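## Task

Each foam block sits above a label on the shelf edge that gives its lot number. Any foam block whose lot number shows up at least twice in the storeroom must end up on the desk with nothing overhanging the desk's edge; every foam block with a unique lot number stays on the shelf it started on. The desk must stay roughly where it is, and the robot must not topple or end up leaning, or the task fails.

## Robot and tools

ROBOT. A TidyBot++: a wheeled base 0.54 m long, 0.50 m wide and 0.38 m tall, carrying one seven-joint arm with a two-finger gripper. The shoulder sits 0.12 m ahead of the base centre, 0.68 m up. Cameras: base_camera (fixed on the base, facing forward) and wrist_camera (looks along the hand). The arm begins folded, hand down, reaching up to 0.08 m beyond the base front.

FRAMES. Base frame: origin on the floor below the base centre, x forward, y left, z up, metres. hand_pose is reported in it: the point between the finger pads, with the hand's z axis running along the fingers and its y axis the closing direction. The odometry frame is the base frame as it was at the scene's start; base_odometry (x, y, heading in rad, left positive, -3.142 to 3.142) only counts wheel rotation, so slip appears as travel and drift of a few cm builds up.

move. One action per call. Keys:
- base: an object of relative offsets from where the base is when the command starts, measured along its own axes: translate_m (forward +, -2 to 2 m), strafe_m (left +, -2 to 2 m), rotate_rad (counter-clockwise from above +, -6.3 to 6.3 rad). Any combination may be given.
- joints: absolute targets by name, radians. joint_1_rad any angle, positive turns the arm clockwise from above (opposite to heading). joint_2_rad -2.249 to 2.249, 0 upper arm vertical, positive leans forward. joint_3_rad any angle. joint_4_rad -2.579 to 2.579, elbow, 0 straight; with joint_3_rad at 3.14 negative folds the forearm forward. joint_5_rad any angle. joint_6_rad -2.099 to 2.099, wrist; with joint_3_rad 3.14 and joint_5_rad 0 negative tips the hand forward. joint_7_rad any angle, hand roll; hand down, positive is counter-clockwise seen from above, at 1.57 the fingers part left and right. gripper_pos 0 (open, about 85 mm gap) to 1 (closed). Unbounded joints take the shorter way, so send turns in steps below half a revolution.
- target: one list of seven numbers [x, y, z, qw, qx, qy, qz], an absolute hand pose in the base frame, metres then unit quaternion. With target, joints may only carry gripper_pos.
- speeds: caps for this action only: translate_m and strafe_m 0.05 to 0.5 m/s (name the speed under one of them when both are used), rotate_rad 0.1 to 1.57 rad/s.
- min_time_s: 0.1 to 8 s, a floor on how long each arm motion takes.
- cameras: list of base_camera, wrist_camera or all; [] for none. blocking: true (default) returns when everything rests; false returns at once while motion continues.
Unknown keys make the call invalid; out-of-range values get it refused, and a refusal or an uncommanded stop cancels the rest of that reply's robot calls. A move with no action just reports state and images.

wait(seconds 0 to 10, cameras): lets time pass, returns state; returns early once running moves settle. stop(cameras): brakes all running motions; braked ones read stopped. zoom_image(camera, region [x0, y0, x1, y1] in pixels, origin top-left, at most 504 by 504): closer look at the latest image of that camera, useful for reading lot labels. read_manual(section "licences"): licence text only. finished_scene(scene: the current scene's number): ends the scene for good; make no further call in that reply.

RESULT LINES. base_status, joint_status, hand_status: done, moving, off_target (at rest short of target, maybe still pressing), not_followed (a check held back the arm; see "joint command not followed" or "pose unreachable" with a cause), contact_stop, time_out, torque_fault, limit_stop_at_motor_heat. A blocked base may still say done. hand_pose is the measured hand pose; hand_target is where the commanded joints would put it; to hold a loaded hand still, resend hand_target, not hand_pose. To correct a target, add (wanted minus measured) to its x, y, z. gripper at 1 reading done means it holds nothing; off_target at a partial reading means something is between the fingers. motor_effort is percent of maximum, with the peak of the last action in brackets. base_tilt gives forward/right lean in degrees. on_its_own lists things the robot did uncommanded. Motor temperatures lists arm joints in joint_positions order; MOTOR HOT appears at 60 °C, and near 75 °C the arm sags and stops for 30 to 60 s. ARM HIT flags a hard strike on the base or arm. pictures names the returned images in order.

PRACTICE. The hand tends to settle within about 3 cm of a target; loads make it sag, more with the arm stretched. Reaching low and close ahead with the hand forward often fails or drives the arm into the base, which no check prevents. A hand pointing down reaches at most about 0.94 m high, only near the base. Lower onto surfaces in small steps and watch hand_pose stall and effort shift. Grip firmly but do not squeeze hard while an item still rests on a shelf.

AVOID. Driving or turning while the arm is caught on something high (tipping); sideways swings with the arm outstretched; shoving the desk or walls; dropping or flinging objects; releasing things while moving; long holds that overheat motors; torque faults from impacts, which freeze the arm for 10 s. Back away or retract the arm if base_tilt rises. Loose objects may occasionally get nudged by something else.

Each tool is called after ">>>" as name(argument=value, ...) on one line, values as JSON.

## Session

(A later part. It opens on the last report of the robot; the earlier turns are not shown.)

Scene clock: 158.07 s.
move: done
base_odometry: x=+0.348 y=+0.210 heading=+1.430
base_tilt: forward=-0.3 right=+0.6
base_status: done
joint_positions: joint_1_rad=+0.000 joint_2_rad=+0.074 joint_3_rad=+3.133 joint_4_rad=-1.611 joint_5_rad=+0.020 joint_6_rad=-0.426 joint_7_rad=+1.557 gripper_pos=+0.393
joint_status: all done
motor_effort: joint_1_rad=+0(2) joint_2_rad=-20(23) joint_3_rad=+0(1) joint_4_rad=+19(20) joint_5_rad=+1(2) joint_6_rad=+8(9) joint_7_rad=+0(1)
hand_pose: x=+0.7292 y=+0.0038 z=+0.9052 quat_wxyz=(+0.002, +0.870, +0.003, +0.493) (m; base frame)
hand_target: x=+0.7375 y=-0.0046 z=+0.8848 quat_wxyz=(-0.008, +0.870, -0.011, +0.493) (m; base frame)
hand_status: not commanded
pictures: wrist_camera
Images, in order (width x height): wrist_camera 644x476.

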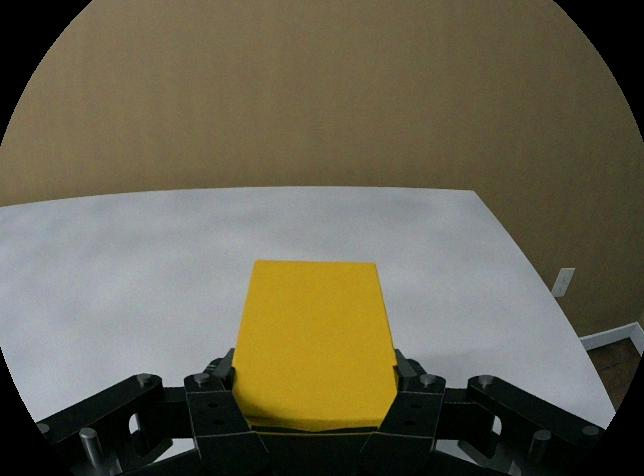

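>>> move(target=[0.725, 0.0, 0.785, 0, 0.867, 0, 0.4985], min_time_s=2)

>>> move(target=[0.725, 0.0, 0.75, 0, 0.867, 0, 0.4985], min_time_s=1, cameras=["wrist_camera"])

Scene clock: 160.87 s.
move: done
base_odometry: x=+0.348 y=+0.210 heading=+1.430
base_tilt: forward=-0.3 right=+0.6
base_status: not commanded
joint_positions: joint_1_rad=+0.001 joint_2_rad=+0.116 joint_3_rad=+3.133 joint_4_rad=-1.899 joint_5_rad=+0.020 joint_6_rad=-0.074 joint_7_rad=+1.557 gripper_pos=+0.393
joint_status: not commanded
motor_effort: joint_1_rad=+0(1) joint_2_rad=-21(21) joint_3_rad=+0(0) joint_4_rad=+17(20) joint_5_rad=+1(1) joint_6_rad=+8(9) joint_7_rad=+0(1)
hand_pose: x=+0.7220 y=+0.0054 z=+0.8104 quat_wxyz=(+0.000, +0.865, +0.005, +0.502) (m; base frame)
hand_target: x=+0.7250 y=+0.0000 z=+0.7850 quat_wxyz=(+0.000, +0.867, +0.000, +0.498) (m; base frame)
hand_status: done (0.026 m and 0.8 deg from the pose sent, 0.120 m and 0.9 deg at the start)
pictures: none

Scene clock: 162.17 s.
move: done
base_odometry: x=+0.348 y=+0.210 heading=+1.430
base_tilt: forward=-0.3 right=+0.6
base_status: not commanded
joint_positions: joint_1_rad=+0.001 joint_2_rad=+0.165 joint_3_rad=+3.133 joint_4_rad=-1.968 joint_5_rad=+0.020 joint_6_rad=+0.044 joint_7_rad=+1.557 gripper_pos=+0.393
joint_status: not commanded
motor_effort: joint_1_rad=+0(1) joint_2_rad=-21(23) joint_3_rad=+0(0) joint_4_rad=+17(18) joint_5_rad=+0(1) joint_6_rad=+8(9) joint_7_rad=+0(1)
hand_pose: x=+0.7244 y=+0.0061 z=+0.7750 quat_wxyz=(-0.001, +0.865, +0.006, +0.502) (m; base frame)
hand_target: x=+0.7250 y=+0.0000 z=+0.7500 quat_wxyz=(+0.000, +0.867, +0.000, +0.498) (m; base frame)
hand_status: done (0.026 m and 0.8 deg from the pose sent, 0.061 m and 0.8 deg at the start)
pictures: wrist_camera
Images, in order (width x height): wrist_camera 644x476.

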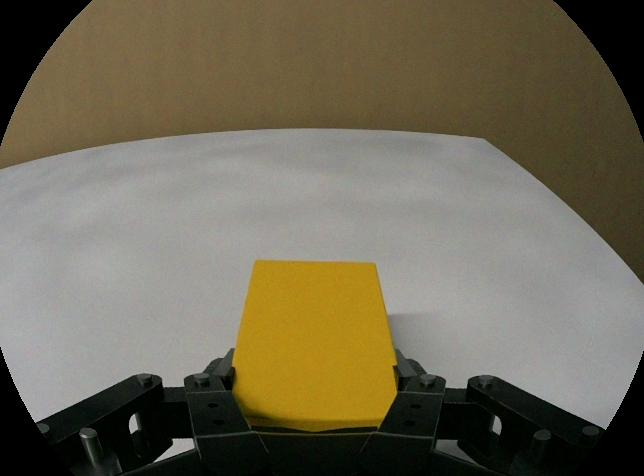

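>>> move(target=[0.725, 0.0, 0.733, 0, 0.867, 0, 0.4985], min_time_s=0.8)

>>> move(target=[0.725, 0.0, 0.722, 0, 0.867, 0, 0.4985], min_time_s=0.6, cameras=["wrist_camera"])

Scene clock: 163.43 s.
move: done
base_odometry: x=+0.348 y=+0.210 heading=+1.430
base_tilt: forward=-0.3 right=+0.6
base_status: not commanded
joint_positions: joint_1_rad=+0.001 joint_2_rad=+0.191 joint_3_rad=+3.133 joint_4_rad=-1.999 joint_5_rad=+0.020 joint_6_rad=+0.103 joint_7_rad=+1.557 gripper_pos=+0.393
joint_status: not commanded
motor_effort: joint_1_rad=+0(1) joint_2_rad=-21(22) joint_3_rad=+0(0) joint_4_rad=+16(17) joint_5_rad=+1(1) joint_6_rad=+8(9) joint_7_rad=+0(1)
hand_pose: x=+0.7255 y=+0.0064 z=+0.7588 quat_wxyz=(-0.002, +0.864, +0.006, +0.503) (m; base frame)
hand_target: x=+0.7250 y=+0.0000 z=+0.7330 quat_wxyz=(+0.000, +0.867, +0.000, +0.498) (m; base frame)
hand_status: done (0.027 m and 0.9 deg from the pose sent, 0.042 m and 0.8 deg at the start)
pictures: none

Scene clock: 164.33 s.
move: done
base_odometry: x=+0.348 y=+0.210 heading=+1.430
base_tilt: forward=-0.3 right=+0.6
base_status: not commanded
joint_positions: joint_1_rad=+0.001 joint_2_rad=+0.197 joint_3_rad=+3.133 joint_4_rad=-2.015 joint_5_rad=+0.020 joint_6_rad=+0.146 joint_7_rad=+1.557 gripper_pos=+0.393
joint_status: not commanded
motor_effort: joint_1_rad=-1(1) joint_2_rad=-19(22) joint_3_rad=+0(0) joint_4_rad=+16(17) joint_5_rad=+1(1) joint_6_rad=+8(9) joint_7_rad=+0(1)
hand_pose: x=+0.7271 y=+0.0067 z=+0.7586 quat_wxyz=(-0.003, +0.859, +0.006, +0.512) (m; base frame)
hand_target: x=+0.7250 y=+0.0000 z=+0.7220 quat_wxyz=(+0.000, +0.867, +0.000, +0.498) (m; base frame)
hand_status: done (0.037 m and 2.0 deg from the pose sent, 0.037 m and 0.9 deg at the start)
pictures: wrist_camera
Images, in order (width x height): wrist_camera 644x476.

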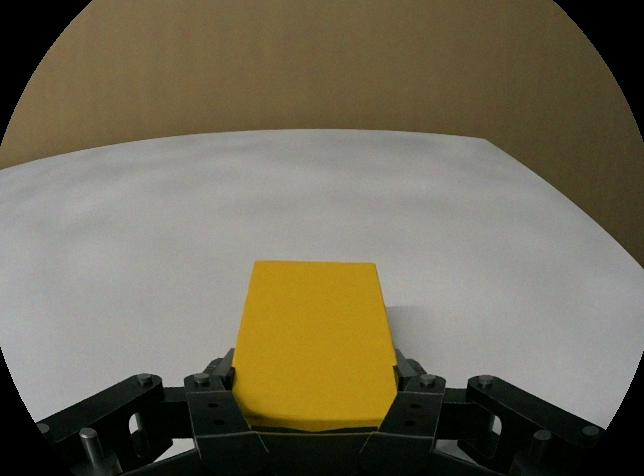

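>>> move(target=[0.725, 0.0, 0.71, 0, 0.867, 0, 0.4985], min_time_s=0.6, cameras=["wrist_camera"])

Scene clock: 165.47 s.
move: done
base_odometry: x=+0.348 y=+0.210 heading=+1.430
base_tilt: forward=-0.3 right=+0.6
base_status: not commanded
joint_positions: joint_1_rad=+0.001 joint_2_rad=+0.204 joint_3_rad=+3.133 joint_4_rad=-2.032 joint_5_rad=+0.020 joint_6_rad=+0.195 joint_7_rad=+1.557 gripper_pos=+0.393
joint_status: not commanded
motor_effort: joint_1_rad=-1(1) joint_2_rad=-17(19) joint_3_rad=+0(1) joint_4_rad=+15(16) joint_5_rad=+1(1) joint_6_rad=+7(8) joint_7_rad=+0(1)
hand_pose: x=+0.7288 y=+0.0070 z=+0.7586 quat_wxyz=(-0.003, +0.852, +0.006, +0.523) (m; base frame)
hand_target: x=+0.7250 y=+0.0000 z=+0.7100 quat_wxyz=(+0.000, +0.867, +0.000, +0.498) (m; base frame)
hand_status: done (0.049 m and 3.3 deg from the pose sent, 0.049 m and 2.0 deg at the start)
pictures: wrist_camera
Images, in order (width x height): wrist_camera 644x476.

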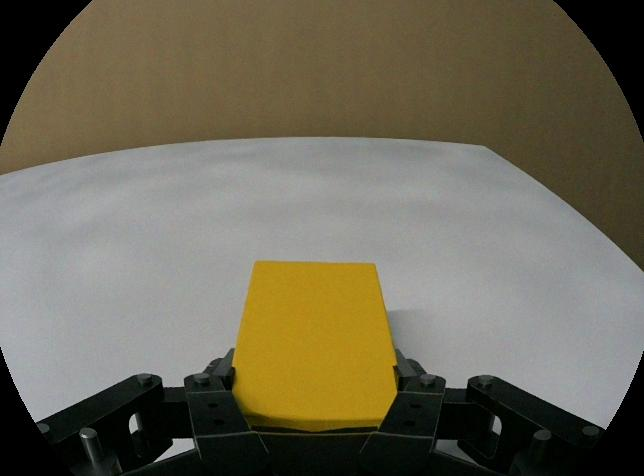

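>>> move(joints={"gripper_pos": 0.0})

>>> move(target=[0.64, 0.0, 0.84, 0, 0.867, 0, 0.4985], min_time_s=1.5, cameras=["wrist_camera"])

Scene clock: 166.47 s.
move: done
base_odometry: x=+0.348 y=+0.210 heading=+1.430
base_tilt: forward=-0.3 right=+0.6
base_status: not commanded
joint_positions: joint_1_rad=+0.001 joint_2_rad=+0.233 joint_3_rad=+3.133 joint_4_rad=-2.039 joint_5_rad=+0.020 joint_6_rad=+0.202 joint_7_rad=+1.557 gripper_pos=+0.000
joint_status: all done
motor_effort: joint_1_rad=+0(1) joint_2_rad=-21(23) joint_3_rad=+0(1) joint_4_rad=+15(17) joint_5_rad=+1(1) joint_6_rad=+8(9) joint_7_rad=+0(1)
hand_pose: x=+0.7296 y=+0.0070 z=+0.7392 quat_wxyz=(-0.003, +0.860, +0.006, +0.510) (m; base frame)
hand_target: x=+0.7250 y=+0.0000 z=+0.7100 quat_wxyz=(+0.000, +0.867, +0.000, +0.498) (m; base frame)
hand_status: not commanded
pictures: none

Scene clock: 168.57 s.
move: done
base_odometry: x=+0.348 y=+0.210 heading=+1.430
base_tilt: forward=-0.3 right=+0.6
base_status: not commanded
joint_positions: joint_1_rad=+0.001 joint_2_rad=-0.097 joint_3_rad=+3.144 joint_4_rad=-2.038 joint_5_rad=+0.020 joint_6_rad=-0.134 joint_7_rad=+1.557 gripper_pos=+0.000
joint_status: not commanded
motor_effort: joint_1_rad=+0(1) joint_2_rad=-14(23) joint_3_rad=+0(1) joint_4_rad=+18(19) joint_5_rad=+1(1) joint_6_rad=+8(9) joint_7_rad=+0(1)
hand_pose: x=+0.6438 y=-0.0009 z=+0.8365 quat_wxyz=(+0.003, +0.861, +0.000, +0.508) (m; base frame)
hand_target: x=+0.6400 y=+0.0000 z=+0.8400 quat_wxyz=(+0.000, +0.867, +0.000, +0.498) (m; base frame)
hand_status: done (0.005 m and 1.4 deg from the pose sent, 0.135 m and 1.8 deg at the start)
pictures: wrist_camera
Images, in order (width x height): wrist_camera 644x476.

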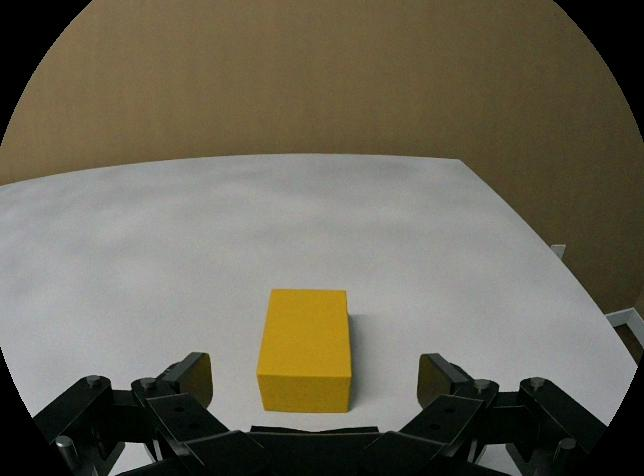

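>>> move(base={"translate_m": -0.25}, joints={"joint_1_rad": 0, "joint_2_rad": -0.94, "joint_3_rad": 3.14, "joint_4_rad": -2.5, "joint_5_rad": 0, "joint_6_rad": -0.1, "joint_7_rad": 1.57}, min_time_s=1.5)

>>> move(base={"translate_m": -0.228, "strafe_m": 1.8, "rotate_rad": 1.556}, cameras=["all"])

Scene clock: 171.17 s.
move: done
base_odometry: x=+0.312 y=-0.037 heading=+1.430
base_tilt: forward=-0.4 right=+0.6
base_status: done
joint_positions: joint_1_rad=-0.001 joint_2_rad=-0.918 joint_3_rad=+3.145 joint_4_rad=-2.457 joint_5_rad=+0.020 joint_6_rad=-0.135 joint_7_rad=+1.557 gripper_pos=+0.000
joint_status: all done
motor_effort: joint_1_rad=-1(3) joint_2_rad=+5(18) joint_3_rad=+1(3) joint_4_rad=+20(21) joint_5_rad=+1(2) joint_6_rad=+9(11) joint_7_rad=+0(1)
hand_pose: x=+0.4086 y=-0.0007 z=+0.9155 quat_wxyz=(+0.002, +0.743, -0.001, +0.670) (m; base frame)
hand_target: x=+0.4036 y=+0.0019 z=+0.9056 quat_wxyz=(+0.000, +0.738, +0.001, +0.675) (m; base frame)
hand_status: not commanded
pictures: none

Scene clock: 176.57 s.
move: done
base_odometry: x=-1.502 y=-0.011 heading=+2.987
base_tilt: forward=-0.3 right=+0.6
base_status: done
joint_positions: joint_1_rad=-0.001 joint_2_rad=-0.924 joint_3_rad=+3.145 joint_4_rad=-2.457 joint_5_rad=+0.020 joint_6_rad=-0.135 joint_7_rad=+1.557 gripper_pos=+0.000
joint_status: not commanded
motor_effort: joint_1_rad=+0(1) joint_2_rad=+7(8) joint_3_rad=+1(1) joint_4_rad=+19(21) joint_5_rad=+1(1) joint_6_rad=+9(10) joint_7_rad=+0(1)
hand_pose: x=+0.4073 y=-0.0007 z=+0.9170 quat_wxyz=(+0.002, +0.741, -0.001, +0.672) (m; base frame)
hand_target: x=+0.4036 y=+0.0019 z=+0.9056 quat_wxyz=(+0.000, +0.738, +0.001, +0.675) (m; base frame)
hand_status: not commanded
pictures: base_camera, wrist_camera
Images, in order (width x height): base_camera 644x364, wrist_camera 644x476.

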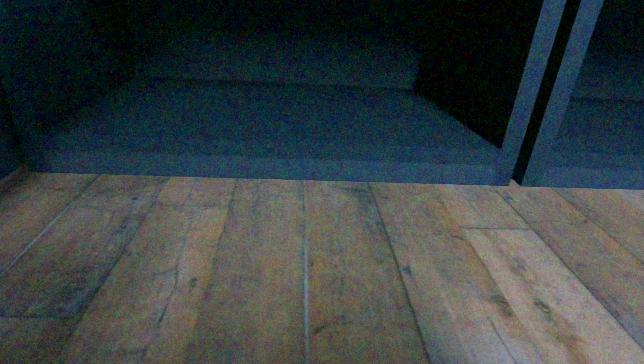

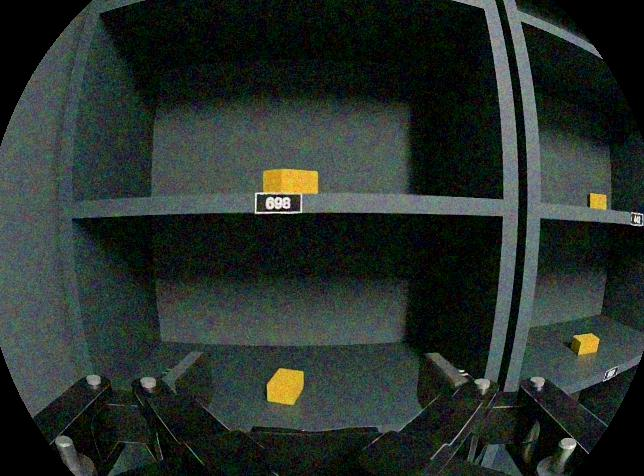

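>>> move(base={"translate_m": 0.25}, joints={"joint_1_rad": 0, "joint_2_rad": -0.27, "joint_3_rad": 3.14, "joint_4_rad": -0.93, "joint_5_rad": 0, "joint_6_rad": -1.6, "joint_7_rad": 1.57}, min_time_s=3, cameras=["all"])

Scene clock: 180.67 s.
move: done
base_odometry: x=-1.749 y=+0.027 heading=+2.988
base_tilt: forward=-0.3 right=+0.6
base_status: done
joint_positions: joint_1_rad=-0.001 joint_2_rad=-0.291 joint_3_rad=+3.145 joint_4_rad=-0.957 joint_5_rad=+0.020 joint_6_rad=-1.543 joint_7_rad=+1.557 gripper_pos=+0.000
joint_status: all done
motor_effort: joint_1_rad=+0(2) joint_2_rad=-4(9) joint_3_rad=+1(2) joint_4_rad=+14(21) joint_5_rad=+1(2) joint_6_rad=+7(10) joint_7_rad=-1(1)
hand_pose: x=+0.4428 y=-0.0064 z=+1.1465 quat_wxyz=(+0.006, +0.893, -0.012, +0.449) (m; base frame)
hand_target: x=+0.4397 y=+0.0020 z=+1.1377 quat_wxyz=(+0.000, +0.904, +0.000, +0.427) (m; base frame)
hand_status: not commanded
pictures: base_camera, wrist_camera
Images, in order (width x height): base_camera 644x364, wrist_camera 644x476.

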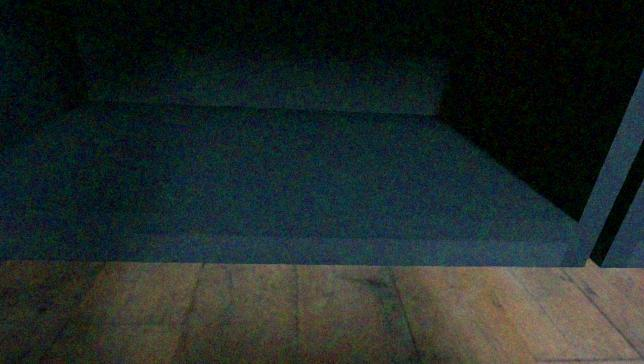

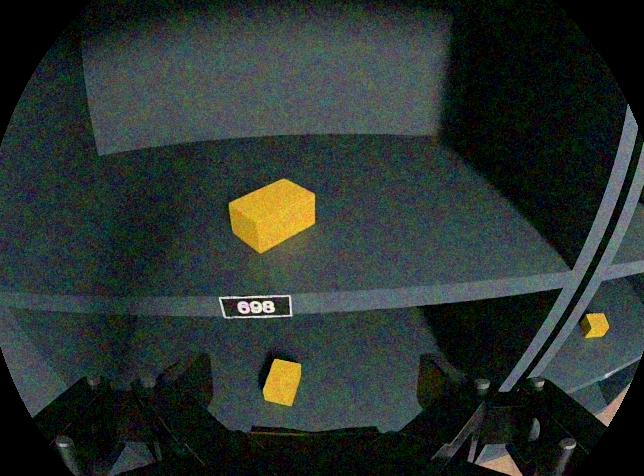

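>>> zoom_image(camera="wrist_camera", region=[200, 150, 360, 420])

Scaled by 1.867.

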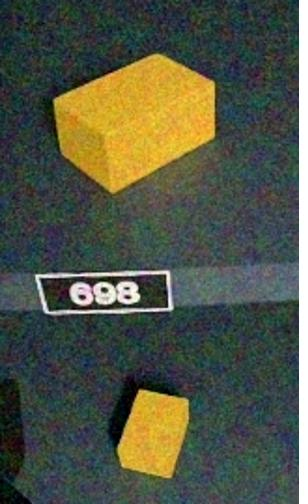

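>>> move(base={"translate_m": 0.15, "strafe_m": 0.15}, speeds={"translate_m": 0.25}, joints={"joint_1_rad": -0.5, "joint_2_rad": -0.27, "joint_3_rad": 3.14, "joint_4_rad": -0.95, "joint_5_rad": 1.04, "joint_6_rad": -1.72, "joint_7_rad": 0.46}, min_time_s=2, cameras=["all"])

Scene clock: 185.80 s.
move: done
base_odometry: x=-1.920 y=-0.098 heading=+2.988
base_tilt: forward=-0.3 right=+0.6
base_status: done
joint_positions: joint_1_rad=-0.481 joint_2_rad=-0.274 joint_3_rad=+3.145 joint_4_rad=-0.956 joint_5_rad=+0.965 joint_6_rad=-1.664 joint_7_rad=+0.505 gripper_pos=+0.000
joint_status: all done
motor_effort: joint_1_rad=+0(2) joint_2_rad=-2(7) joint_3_rad=-1(2) joint_4_rad=+11(14) joint_5_rad=+6(6) joint_6_rad=+7(9) joint_7_rad=+0(2)
hand_pose: x=+0.4161 y=-0.1324 z=+1.1969 quat_wxyz=(+0.053, +0.718, -0.447, +0.531) (m; base frame)
hand_target: x=+0.4018 y=-0.1461 z=+1.1977 quat_wxyz=(+0.072, +0.697, -0.478, +0.529) (m; base frame)
hand_status: not commanded
pictures: base_camera, wrist_camera
Images, in order (width x height): base_camera 644x364, wrist_camera 644x476.

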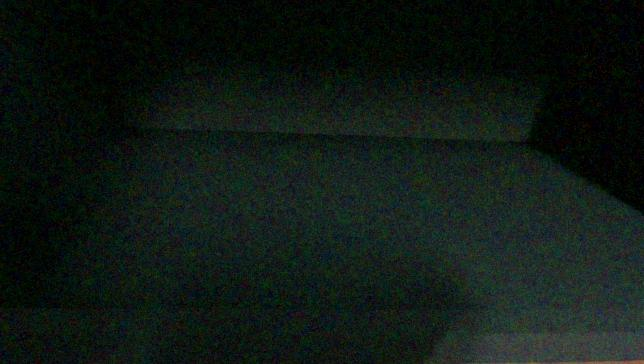

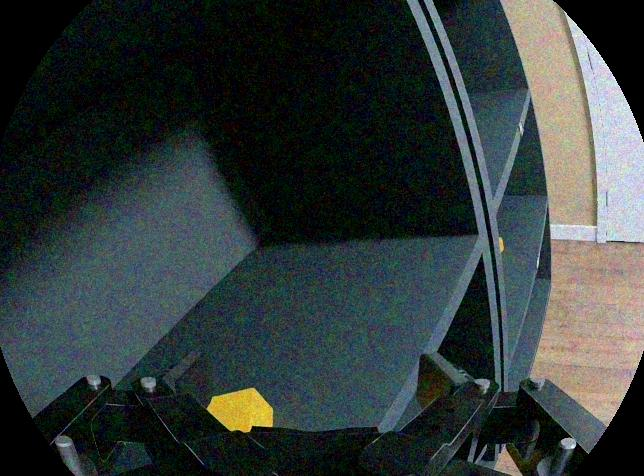

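>>> move(joints={"joint_1_rad": -0.545, "joint_2_rad": 0.07, "joint_3_rad": 3.14, "joint_4_rad": -1.085, "joint_5_rad": 1.045, "joint_6_rad": -1.72, "joint_7_rad": 0.46}, min_time_s=2, cameras=["all"])

Scene clock: 188.53 s.
move: done
base_odometry: x=-1.920 y=-0.098 heading=+2.988
base_tilt: forward=-0.3 right=+0.6
base_status: not commanded
joint_positions: joint_1_rad=-0.526 joint_2_rad=+0.049 joint_3_rad=+3.145 joint_4_rad=-1.051 joint_5_rad=+0.972 joint_6_rad=-1.667 joint_7_rad=+0.503 gripper_pos=+0.000
joint_status: all done
motor_effort: joint_1_rad=+0(2) joint_2_rad=-15(18) joint_3_rad=+0(1) joint_4_rad=+14(15) joint_5_rad=+8(8) joint_6_rad=+4(8) joint_7_rad=+0(1)
hand_pose: x=+0.5524 y=-0.0441 z=+1.0751 quat_wxyz=(+0.196, +0.802, -0.360, +0.435) (m; base frame)
hand_target: x=+0.5449 y=-0.0512 z=+1.0682 quat_wxyz=(+0.239, +0.786, -0.373, +0.431) (m; base frame)
hand_status: not commanded
pictures: base_camera, wrist_camera
Images, in order (width x height): base_camera 644x364, wrist_camera 644x476.

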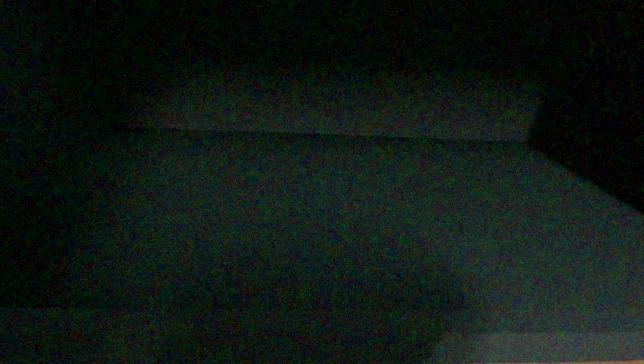

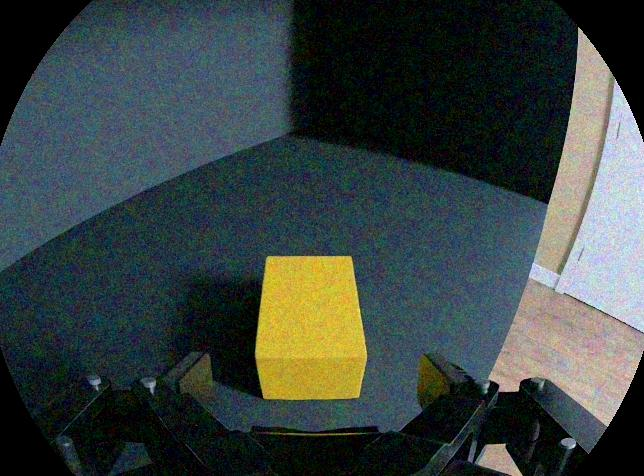

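>>> move(joints={"joint_1_rad": -0.29, "joint_2_rad": 0.07, "joint_3_rad": 3.14, "joint_4_rad": -1.235, "joint_5_rad": 0.805, "joint_6_rad": -1.355, "joint_7_rad": 0.46}, min_time_s=2.5, cameras=["wrist_camera"])

Scene clock: 192.03 s.
move: done
base_odometry: x=-1.920 y=-0.098 heading=+2.988
base_tilt: forward=-0.3 right=+0.6
base_status: not commanded
joint_positions: joint_1_rad=-0.308 joint_2_rad=+0.049 joint_3_rad=+3.145 joint_4_rad=-1.200 joint_5_rad=+0.886 joint_6_rad=-1.409 joint_7_rad=+0.501 gripper_pos=+0.000
joint_status: all done
motor_effort: joint_1_rad=+0(2) joint_2_rad=-17(18) joint_3_rad=+0(2) joint_4_rad=+16(17) joint_5_rad=+8(9) joint_6_rad=+4(5) joint_7_rad=+0(1)
hand_pose: x=+0.5983 y=-0.0979 z=+1.0327 quat_wxyz=(+0.193, +0.801, -0.360, +0.438) (m; base frame)
hand_target: x=+0.6150 y=-0.0787 z=+0.9980 quat_wxyz=(+0.158, +0.816, -0.365, +0.420) (m; base frame)
hand_status: not commanded
pictures: wrist_camera
Images, in order (width x height): wrist_camera 644x476.

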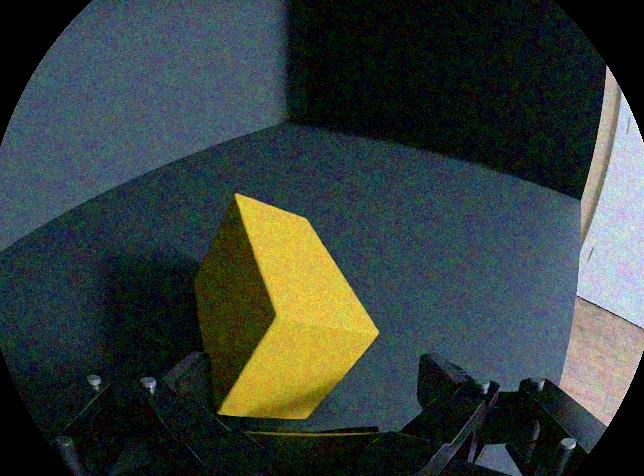

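>>> move(cameras=["wrist_camera"])

Scene clock: 193.13 s.
Motor temperatures (°C): [37 35 30 37 40 37 42]
base_odometry: x=-1.920 y=-0.098 heading=+2.988
base_tilt: forward=-0.3 right=+0.6
base_status: not commanded
joint_positions: joint_1_rad=-0.308 joint_2_rad=+0.049 joint_3_rad=+3.145 joint_4_rad=-1.200 joint_5_rad=+0.886 joint_6_rad=-1.409 joint_7_rad=+0.501 gripper_pos=+0.000
joint_status: all done
motor_effort: joint_1_rad=+0(2) joint_2_rad=-17(18) joint_3_rad=+0(2) joint_4_rad=+15(17) joint_5_rad=+8(9) joint_6_rad=+4(5) joint_7_rad=+0(1)
hand_pose: x=+0.5983 y=-0.0979 z=+1.0327 quat_wxyz=(+0.193, +0.801, -0.360, +0.438) (m; base frame)
hand_target: x=+0.6150 y=-0.0787 z=+0.9980 quat_wxyz=(+0.158, +0.816, -0.365, +0.420) (m; base frame)
hand_status: not commanded
pictures: wrist_camera
Images, in order (width x height): wrist_camera 644x476.

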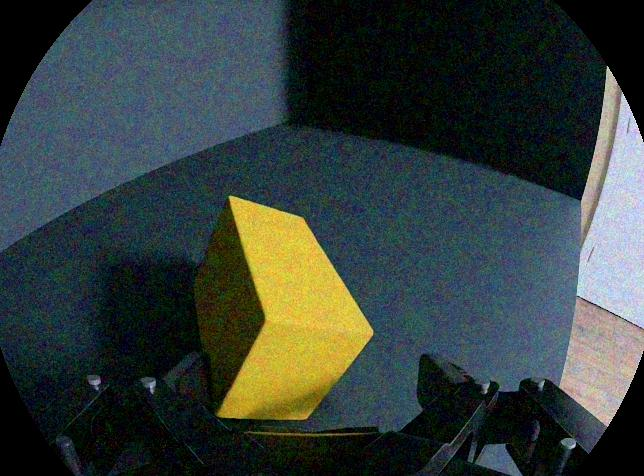

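>>> move(joints={"joint_1_rad": -0.346, "joint_2_rad": 0.124, "joint_3_rad": 3.14, "joint_4_rad": -1.11, "joint_5_rad": 0.83, "joint_6_rad": -1.485, "joint_7_rad": 0.46}, min_time_s=2, cameras=["wrist_camera"])

Scene clock: 197.77 s.
move: done
base_odometry: x=-1.920 y=-0.098 heading=+2.988
base_tilt: forward=-0.3 right=+0.6
base_status: not commanded
joint_positions: joint_1_rad=-0.327 joint_2_rad=+0.087 joint_3_rad=+3.145 joint_4_rad=-1.138 joint_5_rad=+0.886 joint_6_rad=-1.432 joint_7_rad=+0.501 gripper_pos=+0.000
joint_status: all done
motor_effort: joint_1_rad=-1(2) joint_2_rad=-18(19) joint_3_rad=+1(1) joint_4_rad=+15(17) joint_5_rad=+7(9) joint_6_rad=+4(6) joint_7_rad=+0(1)
hand_pose: x=+0.6106 y=-0.0859 z=+1.0383 quat_wxyz=(+0.188, +0.800, -0.361, +0.440) (m; base frame)
hand_target: x=+0.6132 y=-0.0631 z=+1.0142 quat_wxyz=(+0.170, +0.812, -0.380, +0.410) (m; base frame)
hand_status: not commanded
pictures: wrist_camera
Images, in order (width x height): wrist_camera 644x476.

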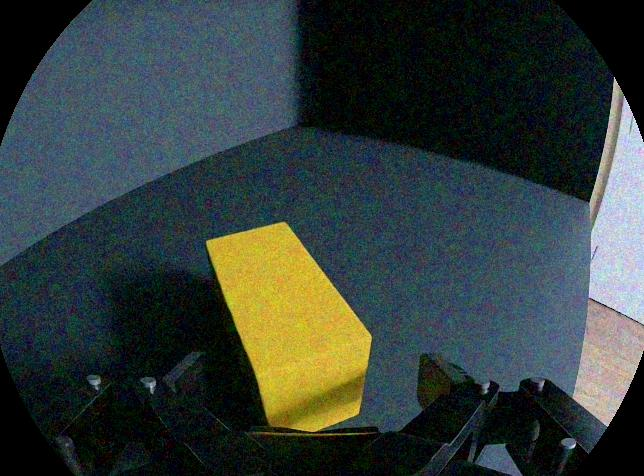

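>>> move(joints={"joint_1_rad": -0.186, "joint_2_rad": -0.168, "joint_3_rad": 3.14, "joint_4_rad": -1.255, "joint_5_rad": 0.46, "joint_6_rad": -1.176, "joint_7_rad": 1.045}, min_time_s=2, cameras=["wrist_camera"])

Scene clock: 202.07 s.
move: done
base_odometry: x=-1.920 y=-0.098 heading=+2.988
base_tilt: forward=-0.3 right=+0.6
base_status: not commanded
joint_positions: joint_1_rad=-0.205 joint_2_rad=-0.156 joint_3_rad=+3.145 joint_4_rad=-1.216 joint_5_rad=+0.536 joint_6_rad=-1.239 joint_7_rad=+1.001 gripper_pos=+0.000
joint_status: all done
motor_effort: joint_1_rad=-1(2) joint_2_rad=-11(19) joint_3_rad=+0(1) joint_4_rad=+17(17) joint_5_rad=+5(8) joint_6_rad=+6(7) joint_7_rad=+0(1)
hand_pose: x=+0.5615 y=-0.0623 z=+1.0798 quat_wxyz=(+0.096, +0.861, -0.185, +0.464) (m; base frame)
hand_target: x=+0.5687 y=-0.0431 z=+1.0705 quat_wxyz=(+0.069, +0.867, -0.158, +0.468) (m; base frame)
hand_status: not commanded
pictures: wrist_camera
Images, in order (width x height): wrist_camera 644x476.

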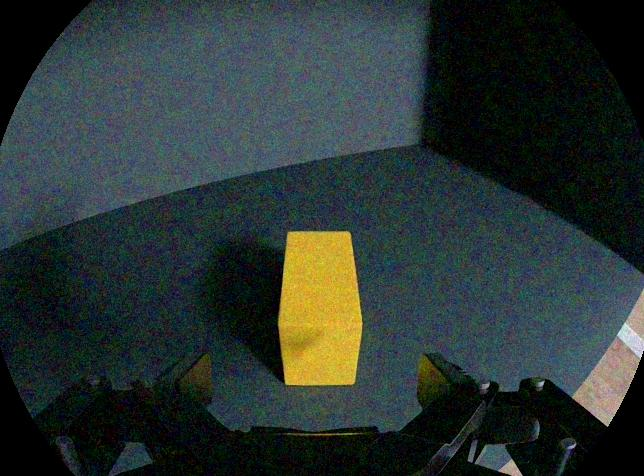

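>>> move(joints={"joint_1_rad": -0.033, "joint_2_rad": -0.04, "joint_3_rad": 3.14, "joint_4_rad": -1.338, "joint_5_rad": 0.38, "joint_6_rad": -0.957, "joint_7_rad": 1.085}, min_time_s=2, cameras=["wrist_camera"])

Scene clock: 204.83 s.
move: done
base_odometry: x=-1.920 y=-0.098 heading=+2.988
base_tilt: forward=-0.3 right=+0.6
base_status: not commanded
joint_positions: joint_1_rad=-0.051 joint_2_rad=-0.069 joint_3_rad=+3.145 joint_4_rad=-1.297 joint_5_rad=+0.455 joint_6_rad=-1.020 joint_7_rad=+1.042 gripper_pos=+0.000
joint_status: all done
motor_effort: joint_1_rad=+0(2) joint_2_rad=-15(17) joint_3_rad=+0(1) joint_4_rad=+17(19) joint_5_rad=+4(5) joint_6_rad=+7(8) joint_7_rad=-1(1)
hand_pose: x=+0.6245 y=-0.0915 z=+1.0372 quat_wxyz=(+0.095, +0.859, -0.187, +0.467) (m; base frame)
hand_target: x=+0.6442 y=-0.0749 z=+1.0075 quat_wxyz=(+0.072, +0.872, -0.167, +0.455) (m; base frame)
hand_status: not commanded
pictures: wrist_camera
Images, in order (width x height): wrist_camera 644x476.

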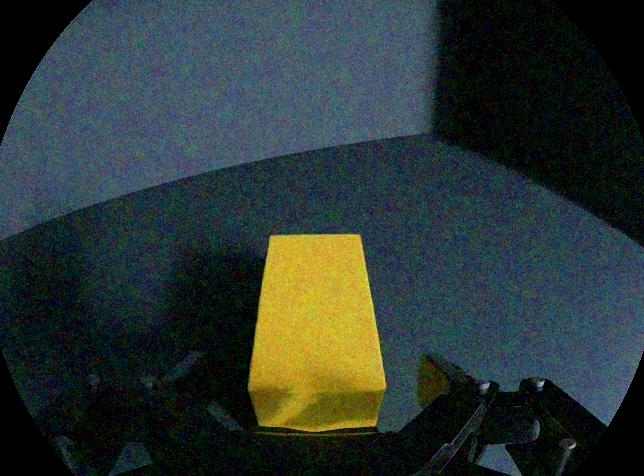

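>>> move(joints={"gripper_pos": 0.66}, cameras=["wrist_camera"])

Scene clock: 205.83 s.
move: off_target
base_odometry: x=-1.920 y=-0.098 heading=+2.988
base_tilt: forward=-0.3 right=+0.6
base_status: not commanded
joint_positions: joint_1_rad=-0.051 joint_2_rad=-0.069 joint_3_rad=+3.145 joint_4_rad=-1.298 joint_5_rad=+0.454 joint_6_rad=-1.016 joint_7_rad=+1.042 gripper_pos=+0.564
joint_status: gripper_pos off_target (ended at +0.564, target +0.660)
motor_effort: joint_1_rad=-1(1) joint_2_rad=-13(16) joint_3_rad=+0(0) joint_4_rad=+17(18) joint_5_rad=+4(4) joint_6_rad=+7(7) joint_7_rad=+0(1)
hand_pose: x=+0.6255 y=-0.0910 z=+1.0377 quat_wxyz=(+0.095, +0.858, -0.186, +0.468) (m; base frame)
hand_target: x=+0.6442 y=-0.0749 z=+1.0075 quat_wxyz=(+0.072, +0.872, -0.167, +0.455) (m; base frame)
hand_status: not commanded
pictures: wrist_camera
Images, in order (width x height): wrist_camera 644x476.

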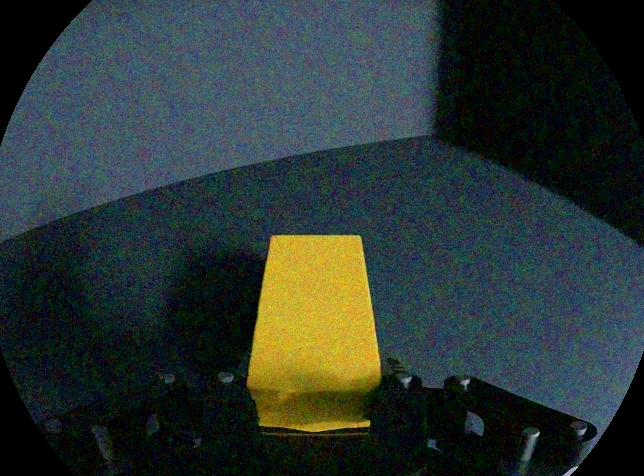

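>>> move(joints={"joint_1_rad": -0.223, "joint_2_rad": -0.18, "joint_3_rad": 3.14, "joint_4_rad": -1.18, "joint_5_rad": 0.61, "joint_6_rad": -1.29, "joint_7_rad": 0.96}, min_time_s=2, cameras=["wrist_camera"])

>>> move(base={"translate_m": -0.35, "strafe_m": -0.25}, speeds={"translate_m": 0.35}, joints={"joint_1_rad": 0.0, "joint_2_rad": -0.4, "joint_3_rad": 3.14, "joint_4_rad": -1.3, "joint_5_rad": 0.0, "joint_6_rad": -1.2, "joint_7_rad": 1.57}, min_time_s=2, cameras=["all"])

Scene clock: 208.97 s.
move: done
base_odometry: x=-1.920 y=-0.098 heading=+2.988
base_tilt: forward=-0.3 right=+0.6
base_status: not commanded
joint_positions: joint_1_rad=-0.205 joint_2_rad=-0.166 joint_3_rad=+3.145 joint_4_rad=-1.208 joint_5_rad=+0.536 joint_6_rad=-1.235 joint_7_rad=+1.003 gripper_pos=+0.564
joint_status: all done
motor_effort: joint_1_rad=+0(2) joint_2_rad=-11(15) joint_3_rad=+0(1) joint_4_rad=+16(18) joint_5_rad=+5(5) joint_6_rad=+7(8) joint_7_rad=+0(1)
hand_pose: x=+0.5585 y=-0.0628 z=+1.0889 quat_wxyz=(+0.093, +0.856, -0.185, +0.473) (m; base frame)
hand_target: x=+0.5413 y=-0.0779 z=+1.1058 quat_wxyz=(+0.112, +0.844, -0.209, +0.481) (m; base frame)
hand_status: not commanded
pictures: wrist_camera
Images, in order (width x height): wrist_camera 644x476.

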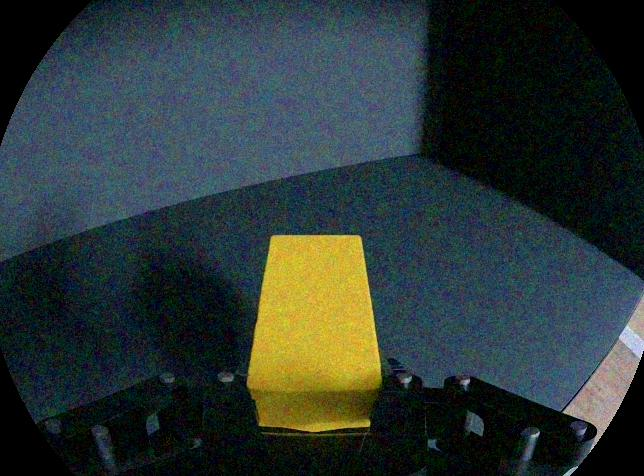

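Scene clock: 211.60 s.
move: done
base_odometry: x=-1.536 y=+0.095 heading=+2.988
base_tilt: forward=-0.4 right=+0.6
base_status: done
joint_positions: joint_1_rad=-0.018 joint_2_rad=-0.394 joint_3_rad=+3.145 joint_4_rad=-1.261 joint_5_rad=+0.071 joint_6_rad=-1.235 joint_7_rad=+1.526 gripper_pos=+0.564
joint_status: all done
motor_effort: joint_1_rad=+0(2) joint_2_rad=-3(16) joint_3_rad=+0(2) joint_4_rad=+14(18) joint_5_rad=+1(6) joint_6_rad=+8(9) joint_7_rad=+0(1)
hand_pose: x=+0.4653 y=-0.0150 z=+1.1166 quat_wxyz=(+0.019, +0.867, -0.020, +0.497) (m; base frame)
hand_target: x=+0.4701 y=+0.0021 z=+1.1076 quat_wxyz=(+0.000, +0.867, +0.000, +0.498) (m; base frame)
hand_status: not commanded
pictures: base_camera, wrist_camera
Images, in order (width x height): base_camera 644x364, wrist_camera 644x476.

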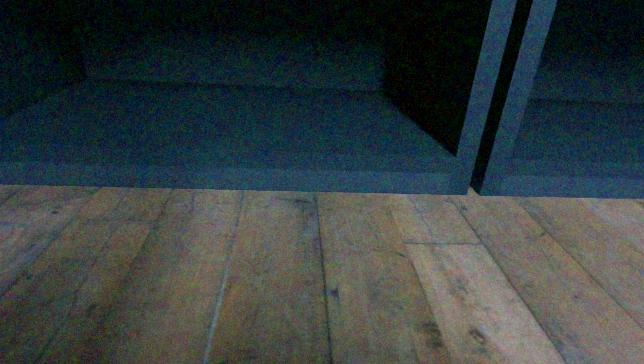

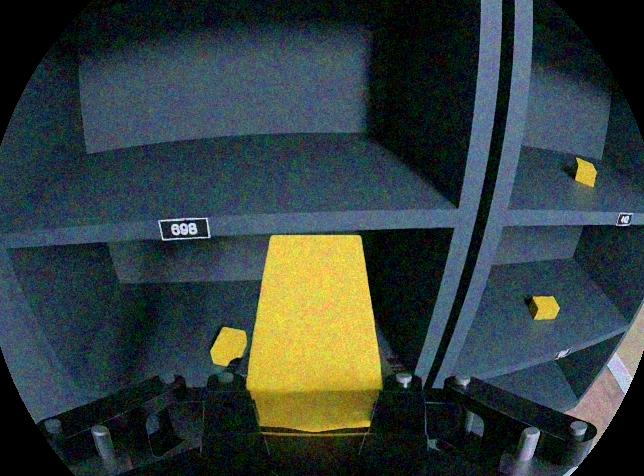

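>>> move(base={"translate_m": -1.5475, "strafe_m": -0.148, "rotate_rad": -1.558}, cameras=["all"])

Scene clock: 216.70 s.
move: done
base_odometry: x=+0.016 y=+0.004 heading=+1.428
base_tilt: forward=-0.3 right=+0.6
base_status: done
joint_positions: joint_1_rad=-0.015 joint_2_rad=-0.394 joint_3_rad=+3.142 joint_4_rad=-1.264 joint_5_rad=+0.060 joint_6_rad=-1.235 joint_7_rad=+1.527 gripper_pos=+0.564
joint_status: not commanded
motor_effort: joint_1_rad=+0(1) joint_2_rad=-3(7) joint_3_rad=+0(2) joint_4_rad=+16(17) joint_5_rad=+1(2) joint_6_rad=+8(9) joint_7_rad=+0(1)
hand_pose: x=+0.4656 y=-0.0113 z=+1.1148 quat_wxyz=(+0.015, +0.868, -0.018, +0.496) (m; base frame)
hand_target: x=+0.4701 y=+0.0021 z=+1.1076 quat_wxyz=(+0.000, +0.867, +0.000, +0.498) (m; base frame)
hand_status: not commanded
pictures: base_camera, wrist_camera
Images, in order (width x height): base_camera 644x364, wrist_camera 644x476.

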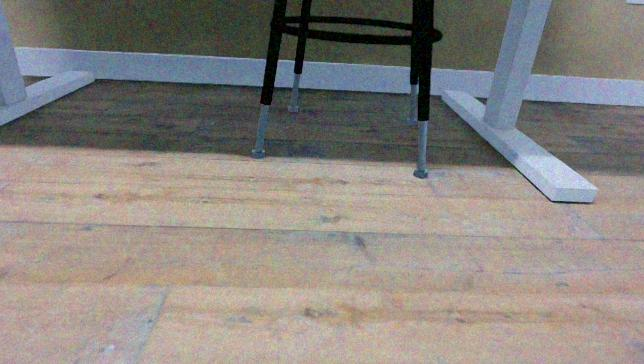

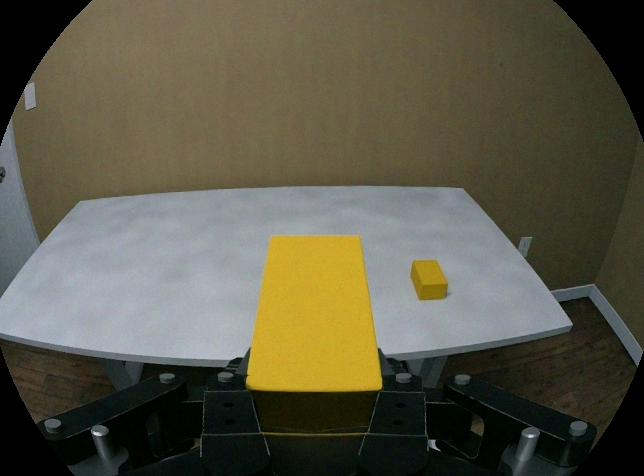

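>>> move(base={"translate_m": 0.25}, speeds={"translate_m": 0.25}, joints={"joint_1_rad": 0.02, "joint_2_rad": 0.1, "joint_3_rad": 3.14, "joint_4_rad": -1.65, "joint_5_rad": -0.05, "joint_6_rad": -0.39, "joint_7_rad": 1.6}, min_time_s=2)

>>> move(target=[0.725, 0.0, 0.785, 0, 0.8761, 0, 0.4821], min_time_s=2, cameras=["wrist_camera"])

Scene clock: 219.93 s.
move: done
base_odometry: x=+0.052 y=+0.252 heading=+1.428
base_tilt: forward=-0.3 right=+0.6
base_status: done
joint_positions: joint_1_rad=+0.000 joint_2_rad=+0.075 joint_3_rad=+3.142 joint_4_rad=-1.612 joint_5_rad=+0.020 joint_6_rad=-0.457 joint_7_rad=+1.557 gripper_pos=+0.564
joint_status: all done
motor_effort: joint_1_rad=+0(1) joint_2_rad=-20(23) joint_3_rad=+0(1) joint_4_rad=+19(20) joint_5_rad=+1(2) joint_6_rad=+8(9) joint_7_rad=+0(1)
hand_pose: x=+0.7244 y=-0.0018 z=+0.8965 quat_wxyz=(+0.005, +0.878, -0.001, +0.479) (m; base frame)
hand_target: x=+0.7326 y=-0.0041 z=+0.8768 quat_wxyz=(-0.008, +0.877, -0.011, +0.480) (m; base frame)
hand_status: not commanded
pictures: none

Scene clock: 222.53 s.
move: done
base_odometry: x=+0.052 y=+0.252 heading=+1.428
base_tilt: forward=-0.3 right=+0.6
base_status: not commanded
joint_positions: joint_1_rad=+0.000 joint_2_rad=+0.117 joint_3_rad=+3.142 joint_4_rad=-1.860 joint_5_rad=+0.020 joint_6_rad=-0.148 joint_7_rad=+1.557 gripper_pos=+0.564
joint_status: not commanded
motor_effort: joint_1_rad=+0(1) joint_2_rad=-21(22) joint_3_rad=+0(0) joint_4_rad=+18(20) joint_5_rad=+1(1) joint_6_rad=+7(9) joint_7_rad=+0(1)
hand_pose: x=+0.7216 y=+0.0001 z=+0.8112 quat_wxyz=(+0.003, +0.874, +0.001, +0.486) (m; base frame)
hand_target: x=+0.7250 y=+0.0000 z=+0.7850 quat_wxyz=(+0.000, +0.876, +0.000, +0.482) (m; base frame)
hand_status: done (0.026 m and 0.7 deg from the pose sent, 0.112 m and 0.7 deg at the start)
pictures: wrist_camera
Images, in order (width x height): wrist_camera 644x476.

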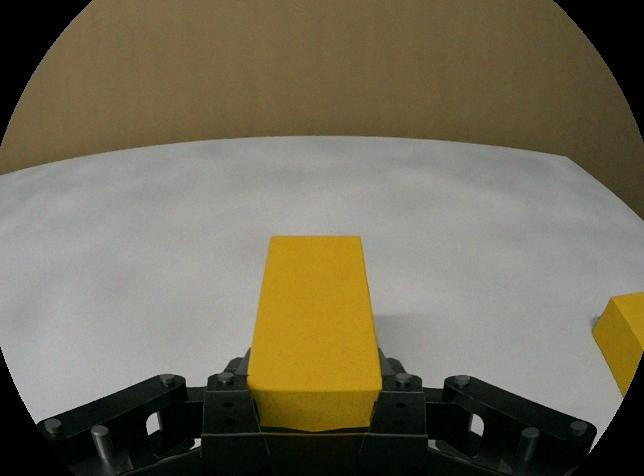

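>>> move(target=[0.725, 0.0, 0.757, 0, 0.8761, 0, 0.4821], min_time_s=0.8)

>>> move(target=[0.725, 0.0, 0.745, 0, 0.8761, 0, 0.4821], min_time_s=0.6, cameras=["wrist_camera"])

>>> move(target=[0.725, 0.0, 0.736, 0, 0.8761, 0, 0.4821], min_time_s=0.6, cameras=["wrist_camera"])

Scene clock: 224.10 s.
move: done
base_odometry: x=+0.052 y=+0.252 heading=+1.428
base_tilt: forward=-0.3 right=+0.6
base_status: not commanded
joint_positions: joint_1_rad=+0.000 joint_2_rad=+0.154 joint_3_rad=+3.142 joint_4_rad=-1.919 joint_5_rad=+0.020 joint_6_rad=-0.054 joint_7_rad=+1.557 gripper_pos=+0.564
joint_status: not commanded
motor_effort: joint_1_rad=-1(1) joint_2_rad=-21(22) joint_3_rad=+0(0) joint_4_rad=+18(19) joint_5_rad=+1(1) joint_6_rad=+9(9) joint_7_rad=+0(1)
hand_pose: x=+0.7236 y=+0.0007 z=+0.7817 quat_wxyz=(+0.002, +0.874, +0.002, +0.486) (m; base frame)
hand_target: x=+0.7250 y=+0.0000 z=+0.7570 quat_wxyz=(+0.000, +0.876, +0.000, +0.482) (m; base frame)
hand_status: done (0.025 m and 0.6 deg from the pose sent, 0.054 m and 0.7 deg at the start)
pictures: none

Scene clock: 225.00 s.
move: done
base_odometry: x=+0.052 y=+0.252 heading=+1.428
base_tilt: forward=-0.3 right=+0.6
base_status: not commanded
joint_positions: joint_1_rad=+0.000 joint_2_rad=+0.170 joint_3_rad=+3.142 joint_4_rad=-1.941 joint_5_rad=+0.020 joint_6_rad=-0.014 joint_7_rad=+1.557 gripper_pos=+0.564
joint_status: not commanded
motor_effort: joint_1_rad=-1(1) joint_2_rad=-21(23) joint_3_rad=+0(0) joint_4_rad=+17(18) joint_5_rad=+1(1) joint_6_rad=+8(9) joint_7_rad=+0(1)
hand_pose: x=+0.7244 y=+0.0009 z=+0.7709 quat_wxyz=(+0.002, +0.874, +0.002, +0.487) (m; base frame)
hand_target: x=+0.7250 y=+0.0000 z=+0.7450 quat_wxyz=(+0.000, +0.876, +0.000, +0.482) (m; base frame)
hand_status: done (0.026 m and 0.7 deg from the pose sent, 0.037 m and 0.6 deg at the start)
pictures: wrist_camera
Images, in order (width x height): wrist_camera 644x476.

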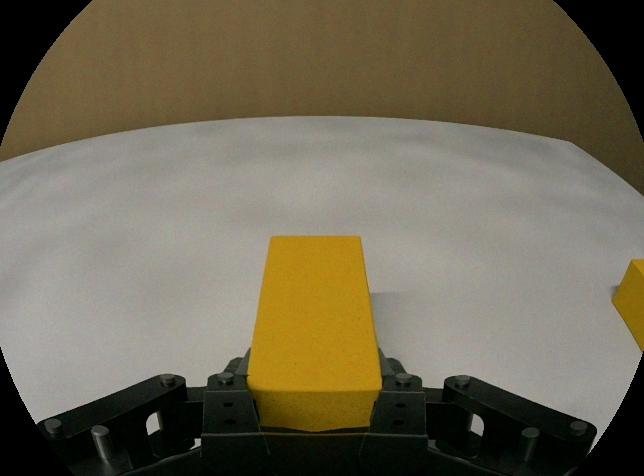

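Scene clock: 225.90 s.
move: done
base_odometry: x=+0.052 y=+0.252 heading=+1.428
base_tilt: forward=-0.3 right=+0.6
base_status: not commanded
joint_positions: joint_1_rad=+0.000 joint_2_rad=+0.177 joint_3_rad=+3.142 joint_4_rad=-1.955 joint_5_rad=+0.020 joint_6_rad=+0.019 joint_7_rad=+1.557 gripper_pos=+0.564
joint_status: not commanded
motor_effort: joint_1_rad=-1(1) joint_2_rad=-20(22) joint_3_rad=+0(0) joint_4_rad=+17(17) joint_5_rad=+1(1) joint_6_rad=+7(8) joint_7_rad=+0(0)
hand_pose: x=+0.7259 y=+0.0011 z=+0.7680 quat_wxyz=(+0.001, +0.871, +0.002, +0.492) (m; base frame)
hand_target: x=+0.7250 y=+0.0000 z=+0.7360 quat_wxyz=(+0.000, +0.876, +0.000, +0.482) (m; base frame)
hand_status: done (0.032 m and 1.3 deg from the pose sent, 0.035 m and 0.7 deg at the start)
pictures: wrist_camera
Images, in order (width x height): wrist_camera 644x476.

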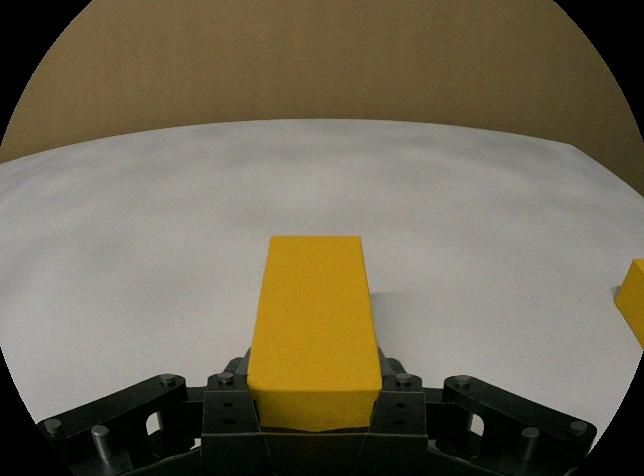

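>>> move(joints={"gripper_pos": 0.0})

>>> move(target=[0.62, 0.0, 0.86, 0, 0.8761, 0, 0.4821], min_time_s=1.5, cameras=["wrist_camera"])

Scene clock: 227.03 s.
move: done
base_odometry: x=+0.052 y=+0.252 heading=+1.428
base_tilt: forward=-0.3 right=+0.6
base_status: not commanded
joint_positions: joint_1_rad=+0.000 joint_2_rad=+0.182 joint_3_rad=+3.142 joint_4_rad=-1.957 joint_5_rad=+0.020 joint_6_rad=+0.019 joint_7_rad=+1.557 gripper_pos=+0.000
joint_status: all done
motor_effort: joint_1_rad=+0(1) joint_2_rad=-22(22) joint_3_rad=+0(0) joint_4_rad=+17(17) joint_5_rad=+1(1) joint_6_rad=+8(8) joint_7_rad=+0(1)
hand_pose: x=+0.7258 y=+0.0011 z=+0.7644 quat_wxyz=(+0.001, +0.872, +0.002, +0.489) (m; base frame)
hand_target: x=+0.7250 y=+0.0000 z=+0.7360 quat_wxyz=(+0.000, +0.876, +0.000, +0.482) (m; base frame)
hand_status: not commanded
pictures: none

Scene clock: 229.13 s.
move: done
base_odometry: x=+0.052 y=+0.252 heading=+1.428
base_tilt: forward=-0.3 right=+0.6
base_status: not commanded
joint_positions: joint_1_rad=+0.000 joint_2_rad=-0.155 joint_3_rad=+3.142 joint_4_rad=-1.957 joint_5_rad=+0.020 joint_6_rad=-0.281 joint_7_rad=+1.557 gripper_pos=+0.000
joint_status: not commanded
motor_effort: joint_1_rad=+0(1) joint_2_rad=-13(23) joint_3_rad=+0(1) joint_4_rad=+18(19) joint_5_rad=+1(1) joint_6_rad=+8(9) joint_7_rad=+0(1)
hand_pose: x=+0.6315 y=-0.0007 z=+0.8729 quat_wxyz=(+0.004, +0.863, +0.000, +0.505) (m; base frame)
hand_target: x=+0.6200 y=+0.0000 z=+0.8600 quat_wxyz=(+0.000, +0.876, +0.000, +0.482) (m; base frame)
hand_status: done (0.017 m and 3.0 deg from the pose sent, 0.143 m and 1.0 deg at the start)
pictures: wrist_camera
Images, in order (width x height): wrist_camera 644x476.

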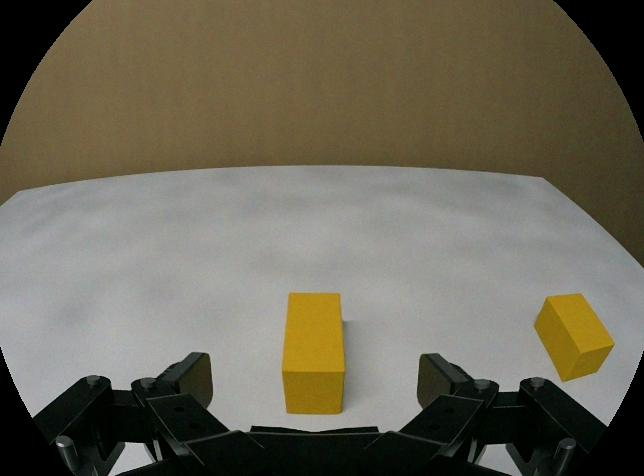

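>>> move(base={"translate_m": -0.3}, joints={"joint_1_rad": 0, "joint_2_rad": -0.94, "joint_3_rad": 3.14, "joint_4_rad": -2.5, "joint_5_rad": 0, "joint_6_rad": -0.7, "joint_7_rad": 1.57}, min_time_s=1.5)

>>> move(base={"translate_m": -0.185, "strafe_m": 1.74, "rotate_rad": 1.56}, cameras=["all"])

Scene clock: 232.00 s.
move: done
base_odometry: x=+0.009 y=-0.045 heading=+1.428
base_tilt: forward=-0.4 right=+0.6
base_status: done
joint_positions: joint_1_rad=+0.000 joint_2_rad=-0.922 joint_3_rad=+3.143 joint_4_rad=-2.459 joint_5_rad=+0.020 joint_6_rad=-0.642 joint_7_rad=+1.557 gripper_pos=+0.000
joint_status: all done
motor_effort: joint_1_rad=+0(2) joint_2_rad=+7(16) joint_3_rad=+1(3) joint_4_rad=+19(21) joint_5_rad=+1(2) joint_6_rad=+7(9) joint_7_rad=+0(1)
hand_pose: x=+0.3533 y=-0.0026 z=+0.7687 quat_wxyz=(+0.005, +0.886, -0.003, +0.463) (m; base frame)
hand_target: x=+0.3338 y=+0.0016 z=+0.7354 quat_wxyz=(+0.000, +0.904, +0.000, +0.427) (m; base frame)
hand_status: not commanded
pictures: none

Scene clock: 237.27 s.
move: done
base_odometry: x=-1.739 y=+0.019 heading=+2.989
base_tilt: forward=-0.3 right=+0.6
base_status: done
joint_positions: joint_1_rad=+0.000 joint_2_rad=-0.924 joint_3_rad=+3.143 joint_4_rad=-2.459 joint_5_rad=+0.020 joint_6_rad=-0.646 joint_7_rad=+1.557 gripper_pos=+0.000
joint_status: not commanded
motor_effort: joint_1_rad=+0(1) joint_2_rad=+7(8) joint_3_rad=+1(1) joint_4_rad=+18(20) joint_5_rad=+1(1) joint_6_rad=+8(8) joint_7_rad=+0(1)
hand_pose: x=+0.3525 y=-0.0026 z=+0.7682 quat_wxyz=(+0.005, +0.887, -0.003, +0.462) (m; base frame)
hand_target: x=+0.3338 y=+0.0016 z=+0.7354 quat_wxyz=(+0.000, +0.904, +0.000, +0.427) (m; base frame)
hand_status: not commanded
pictures: base_camera, wrist_camera
Images, in order (width x height): base_camera 644x364, wrist_camera 644x476.

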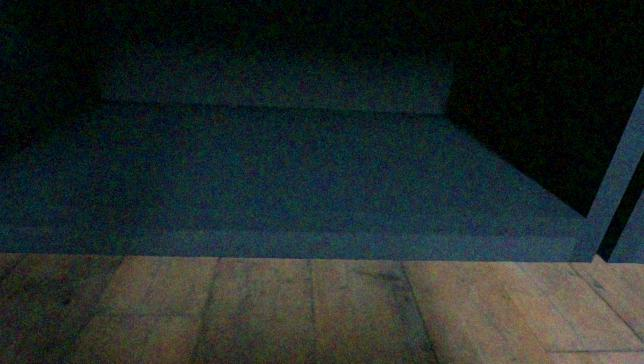

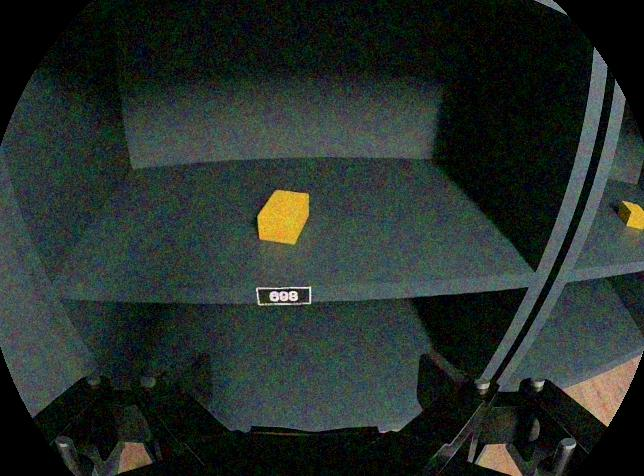

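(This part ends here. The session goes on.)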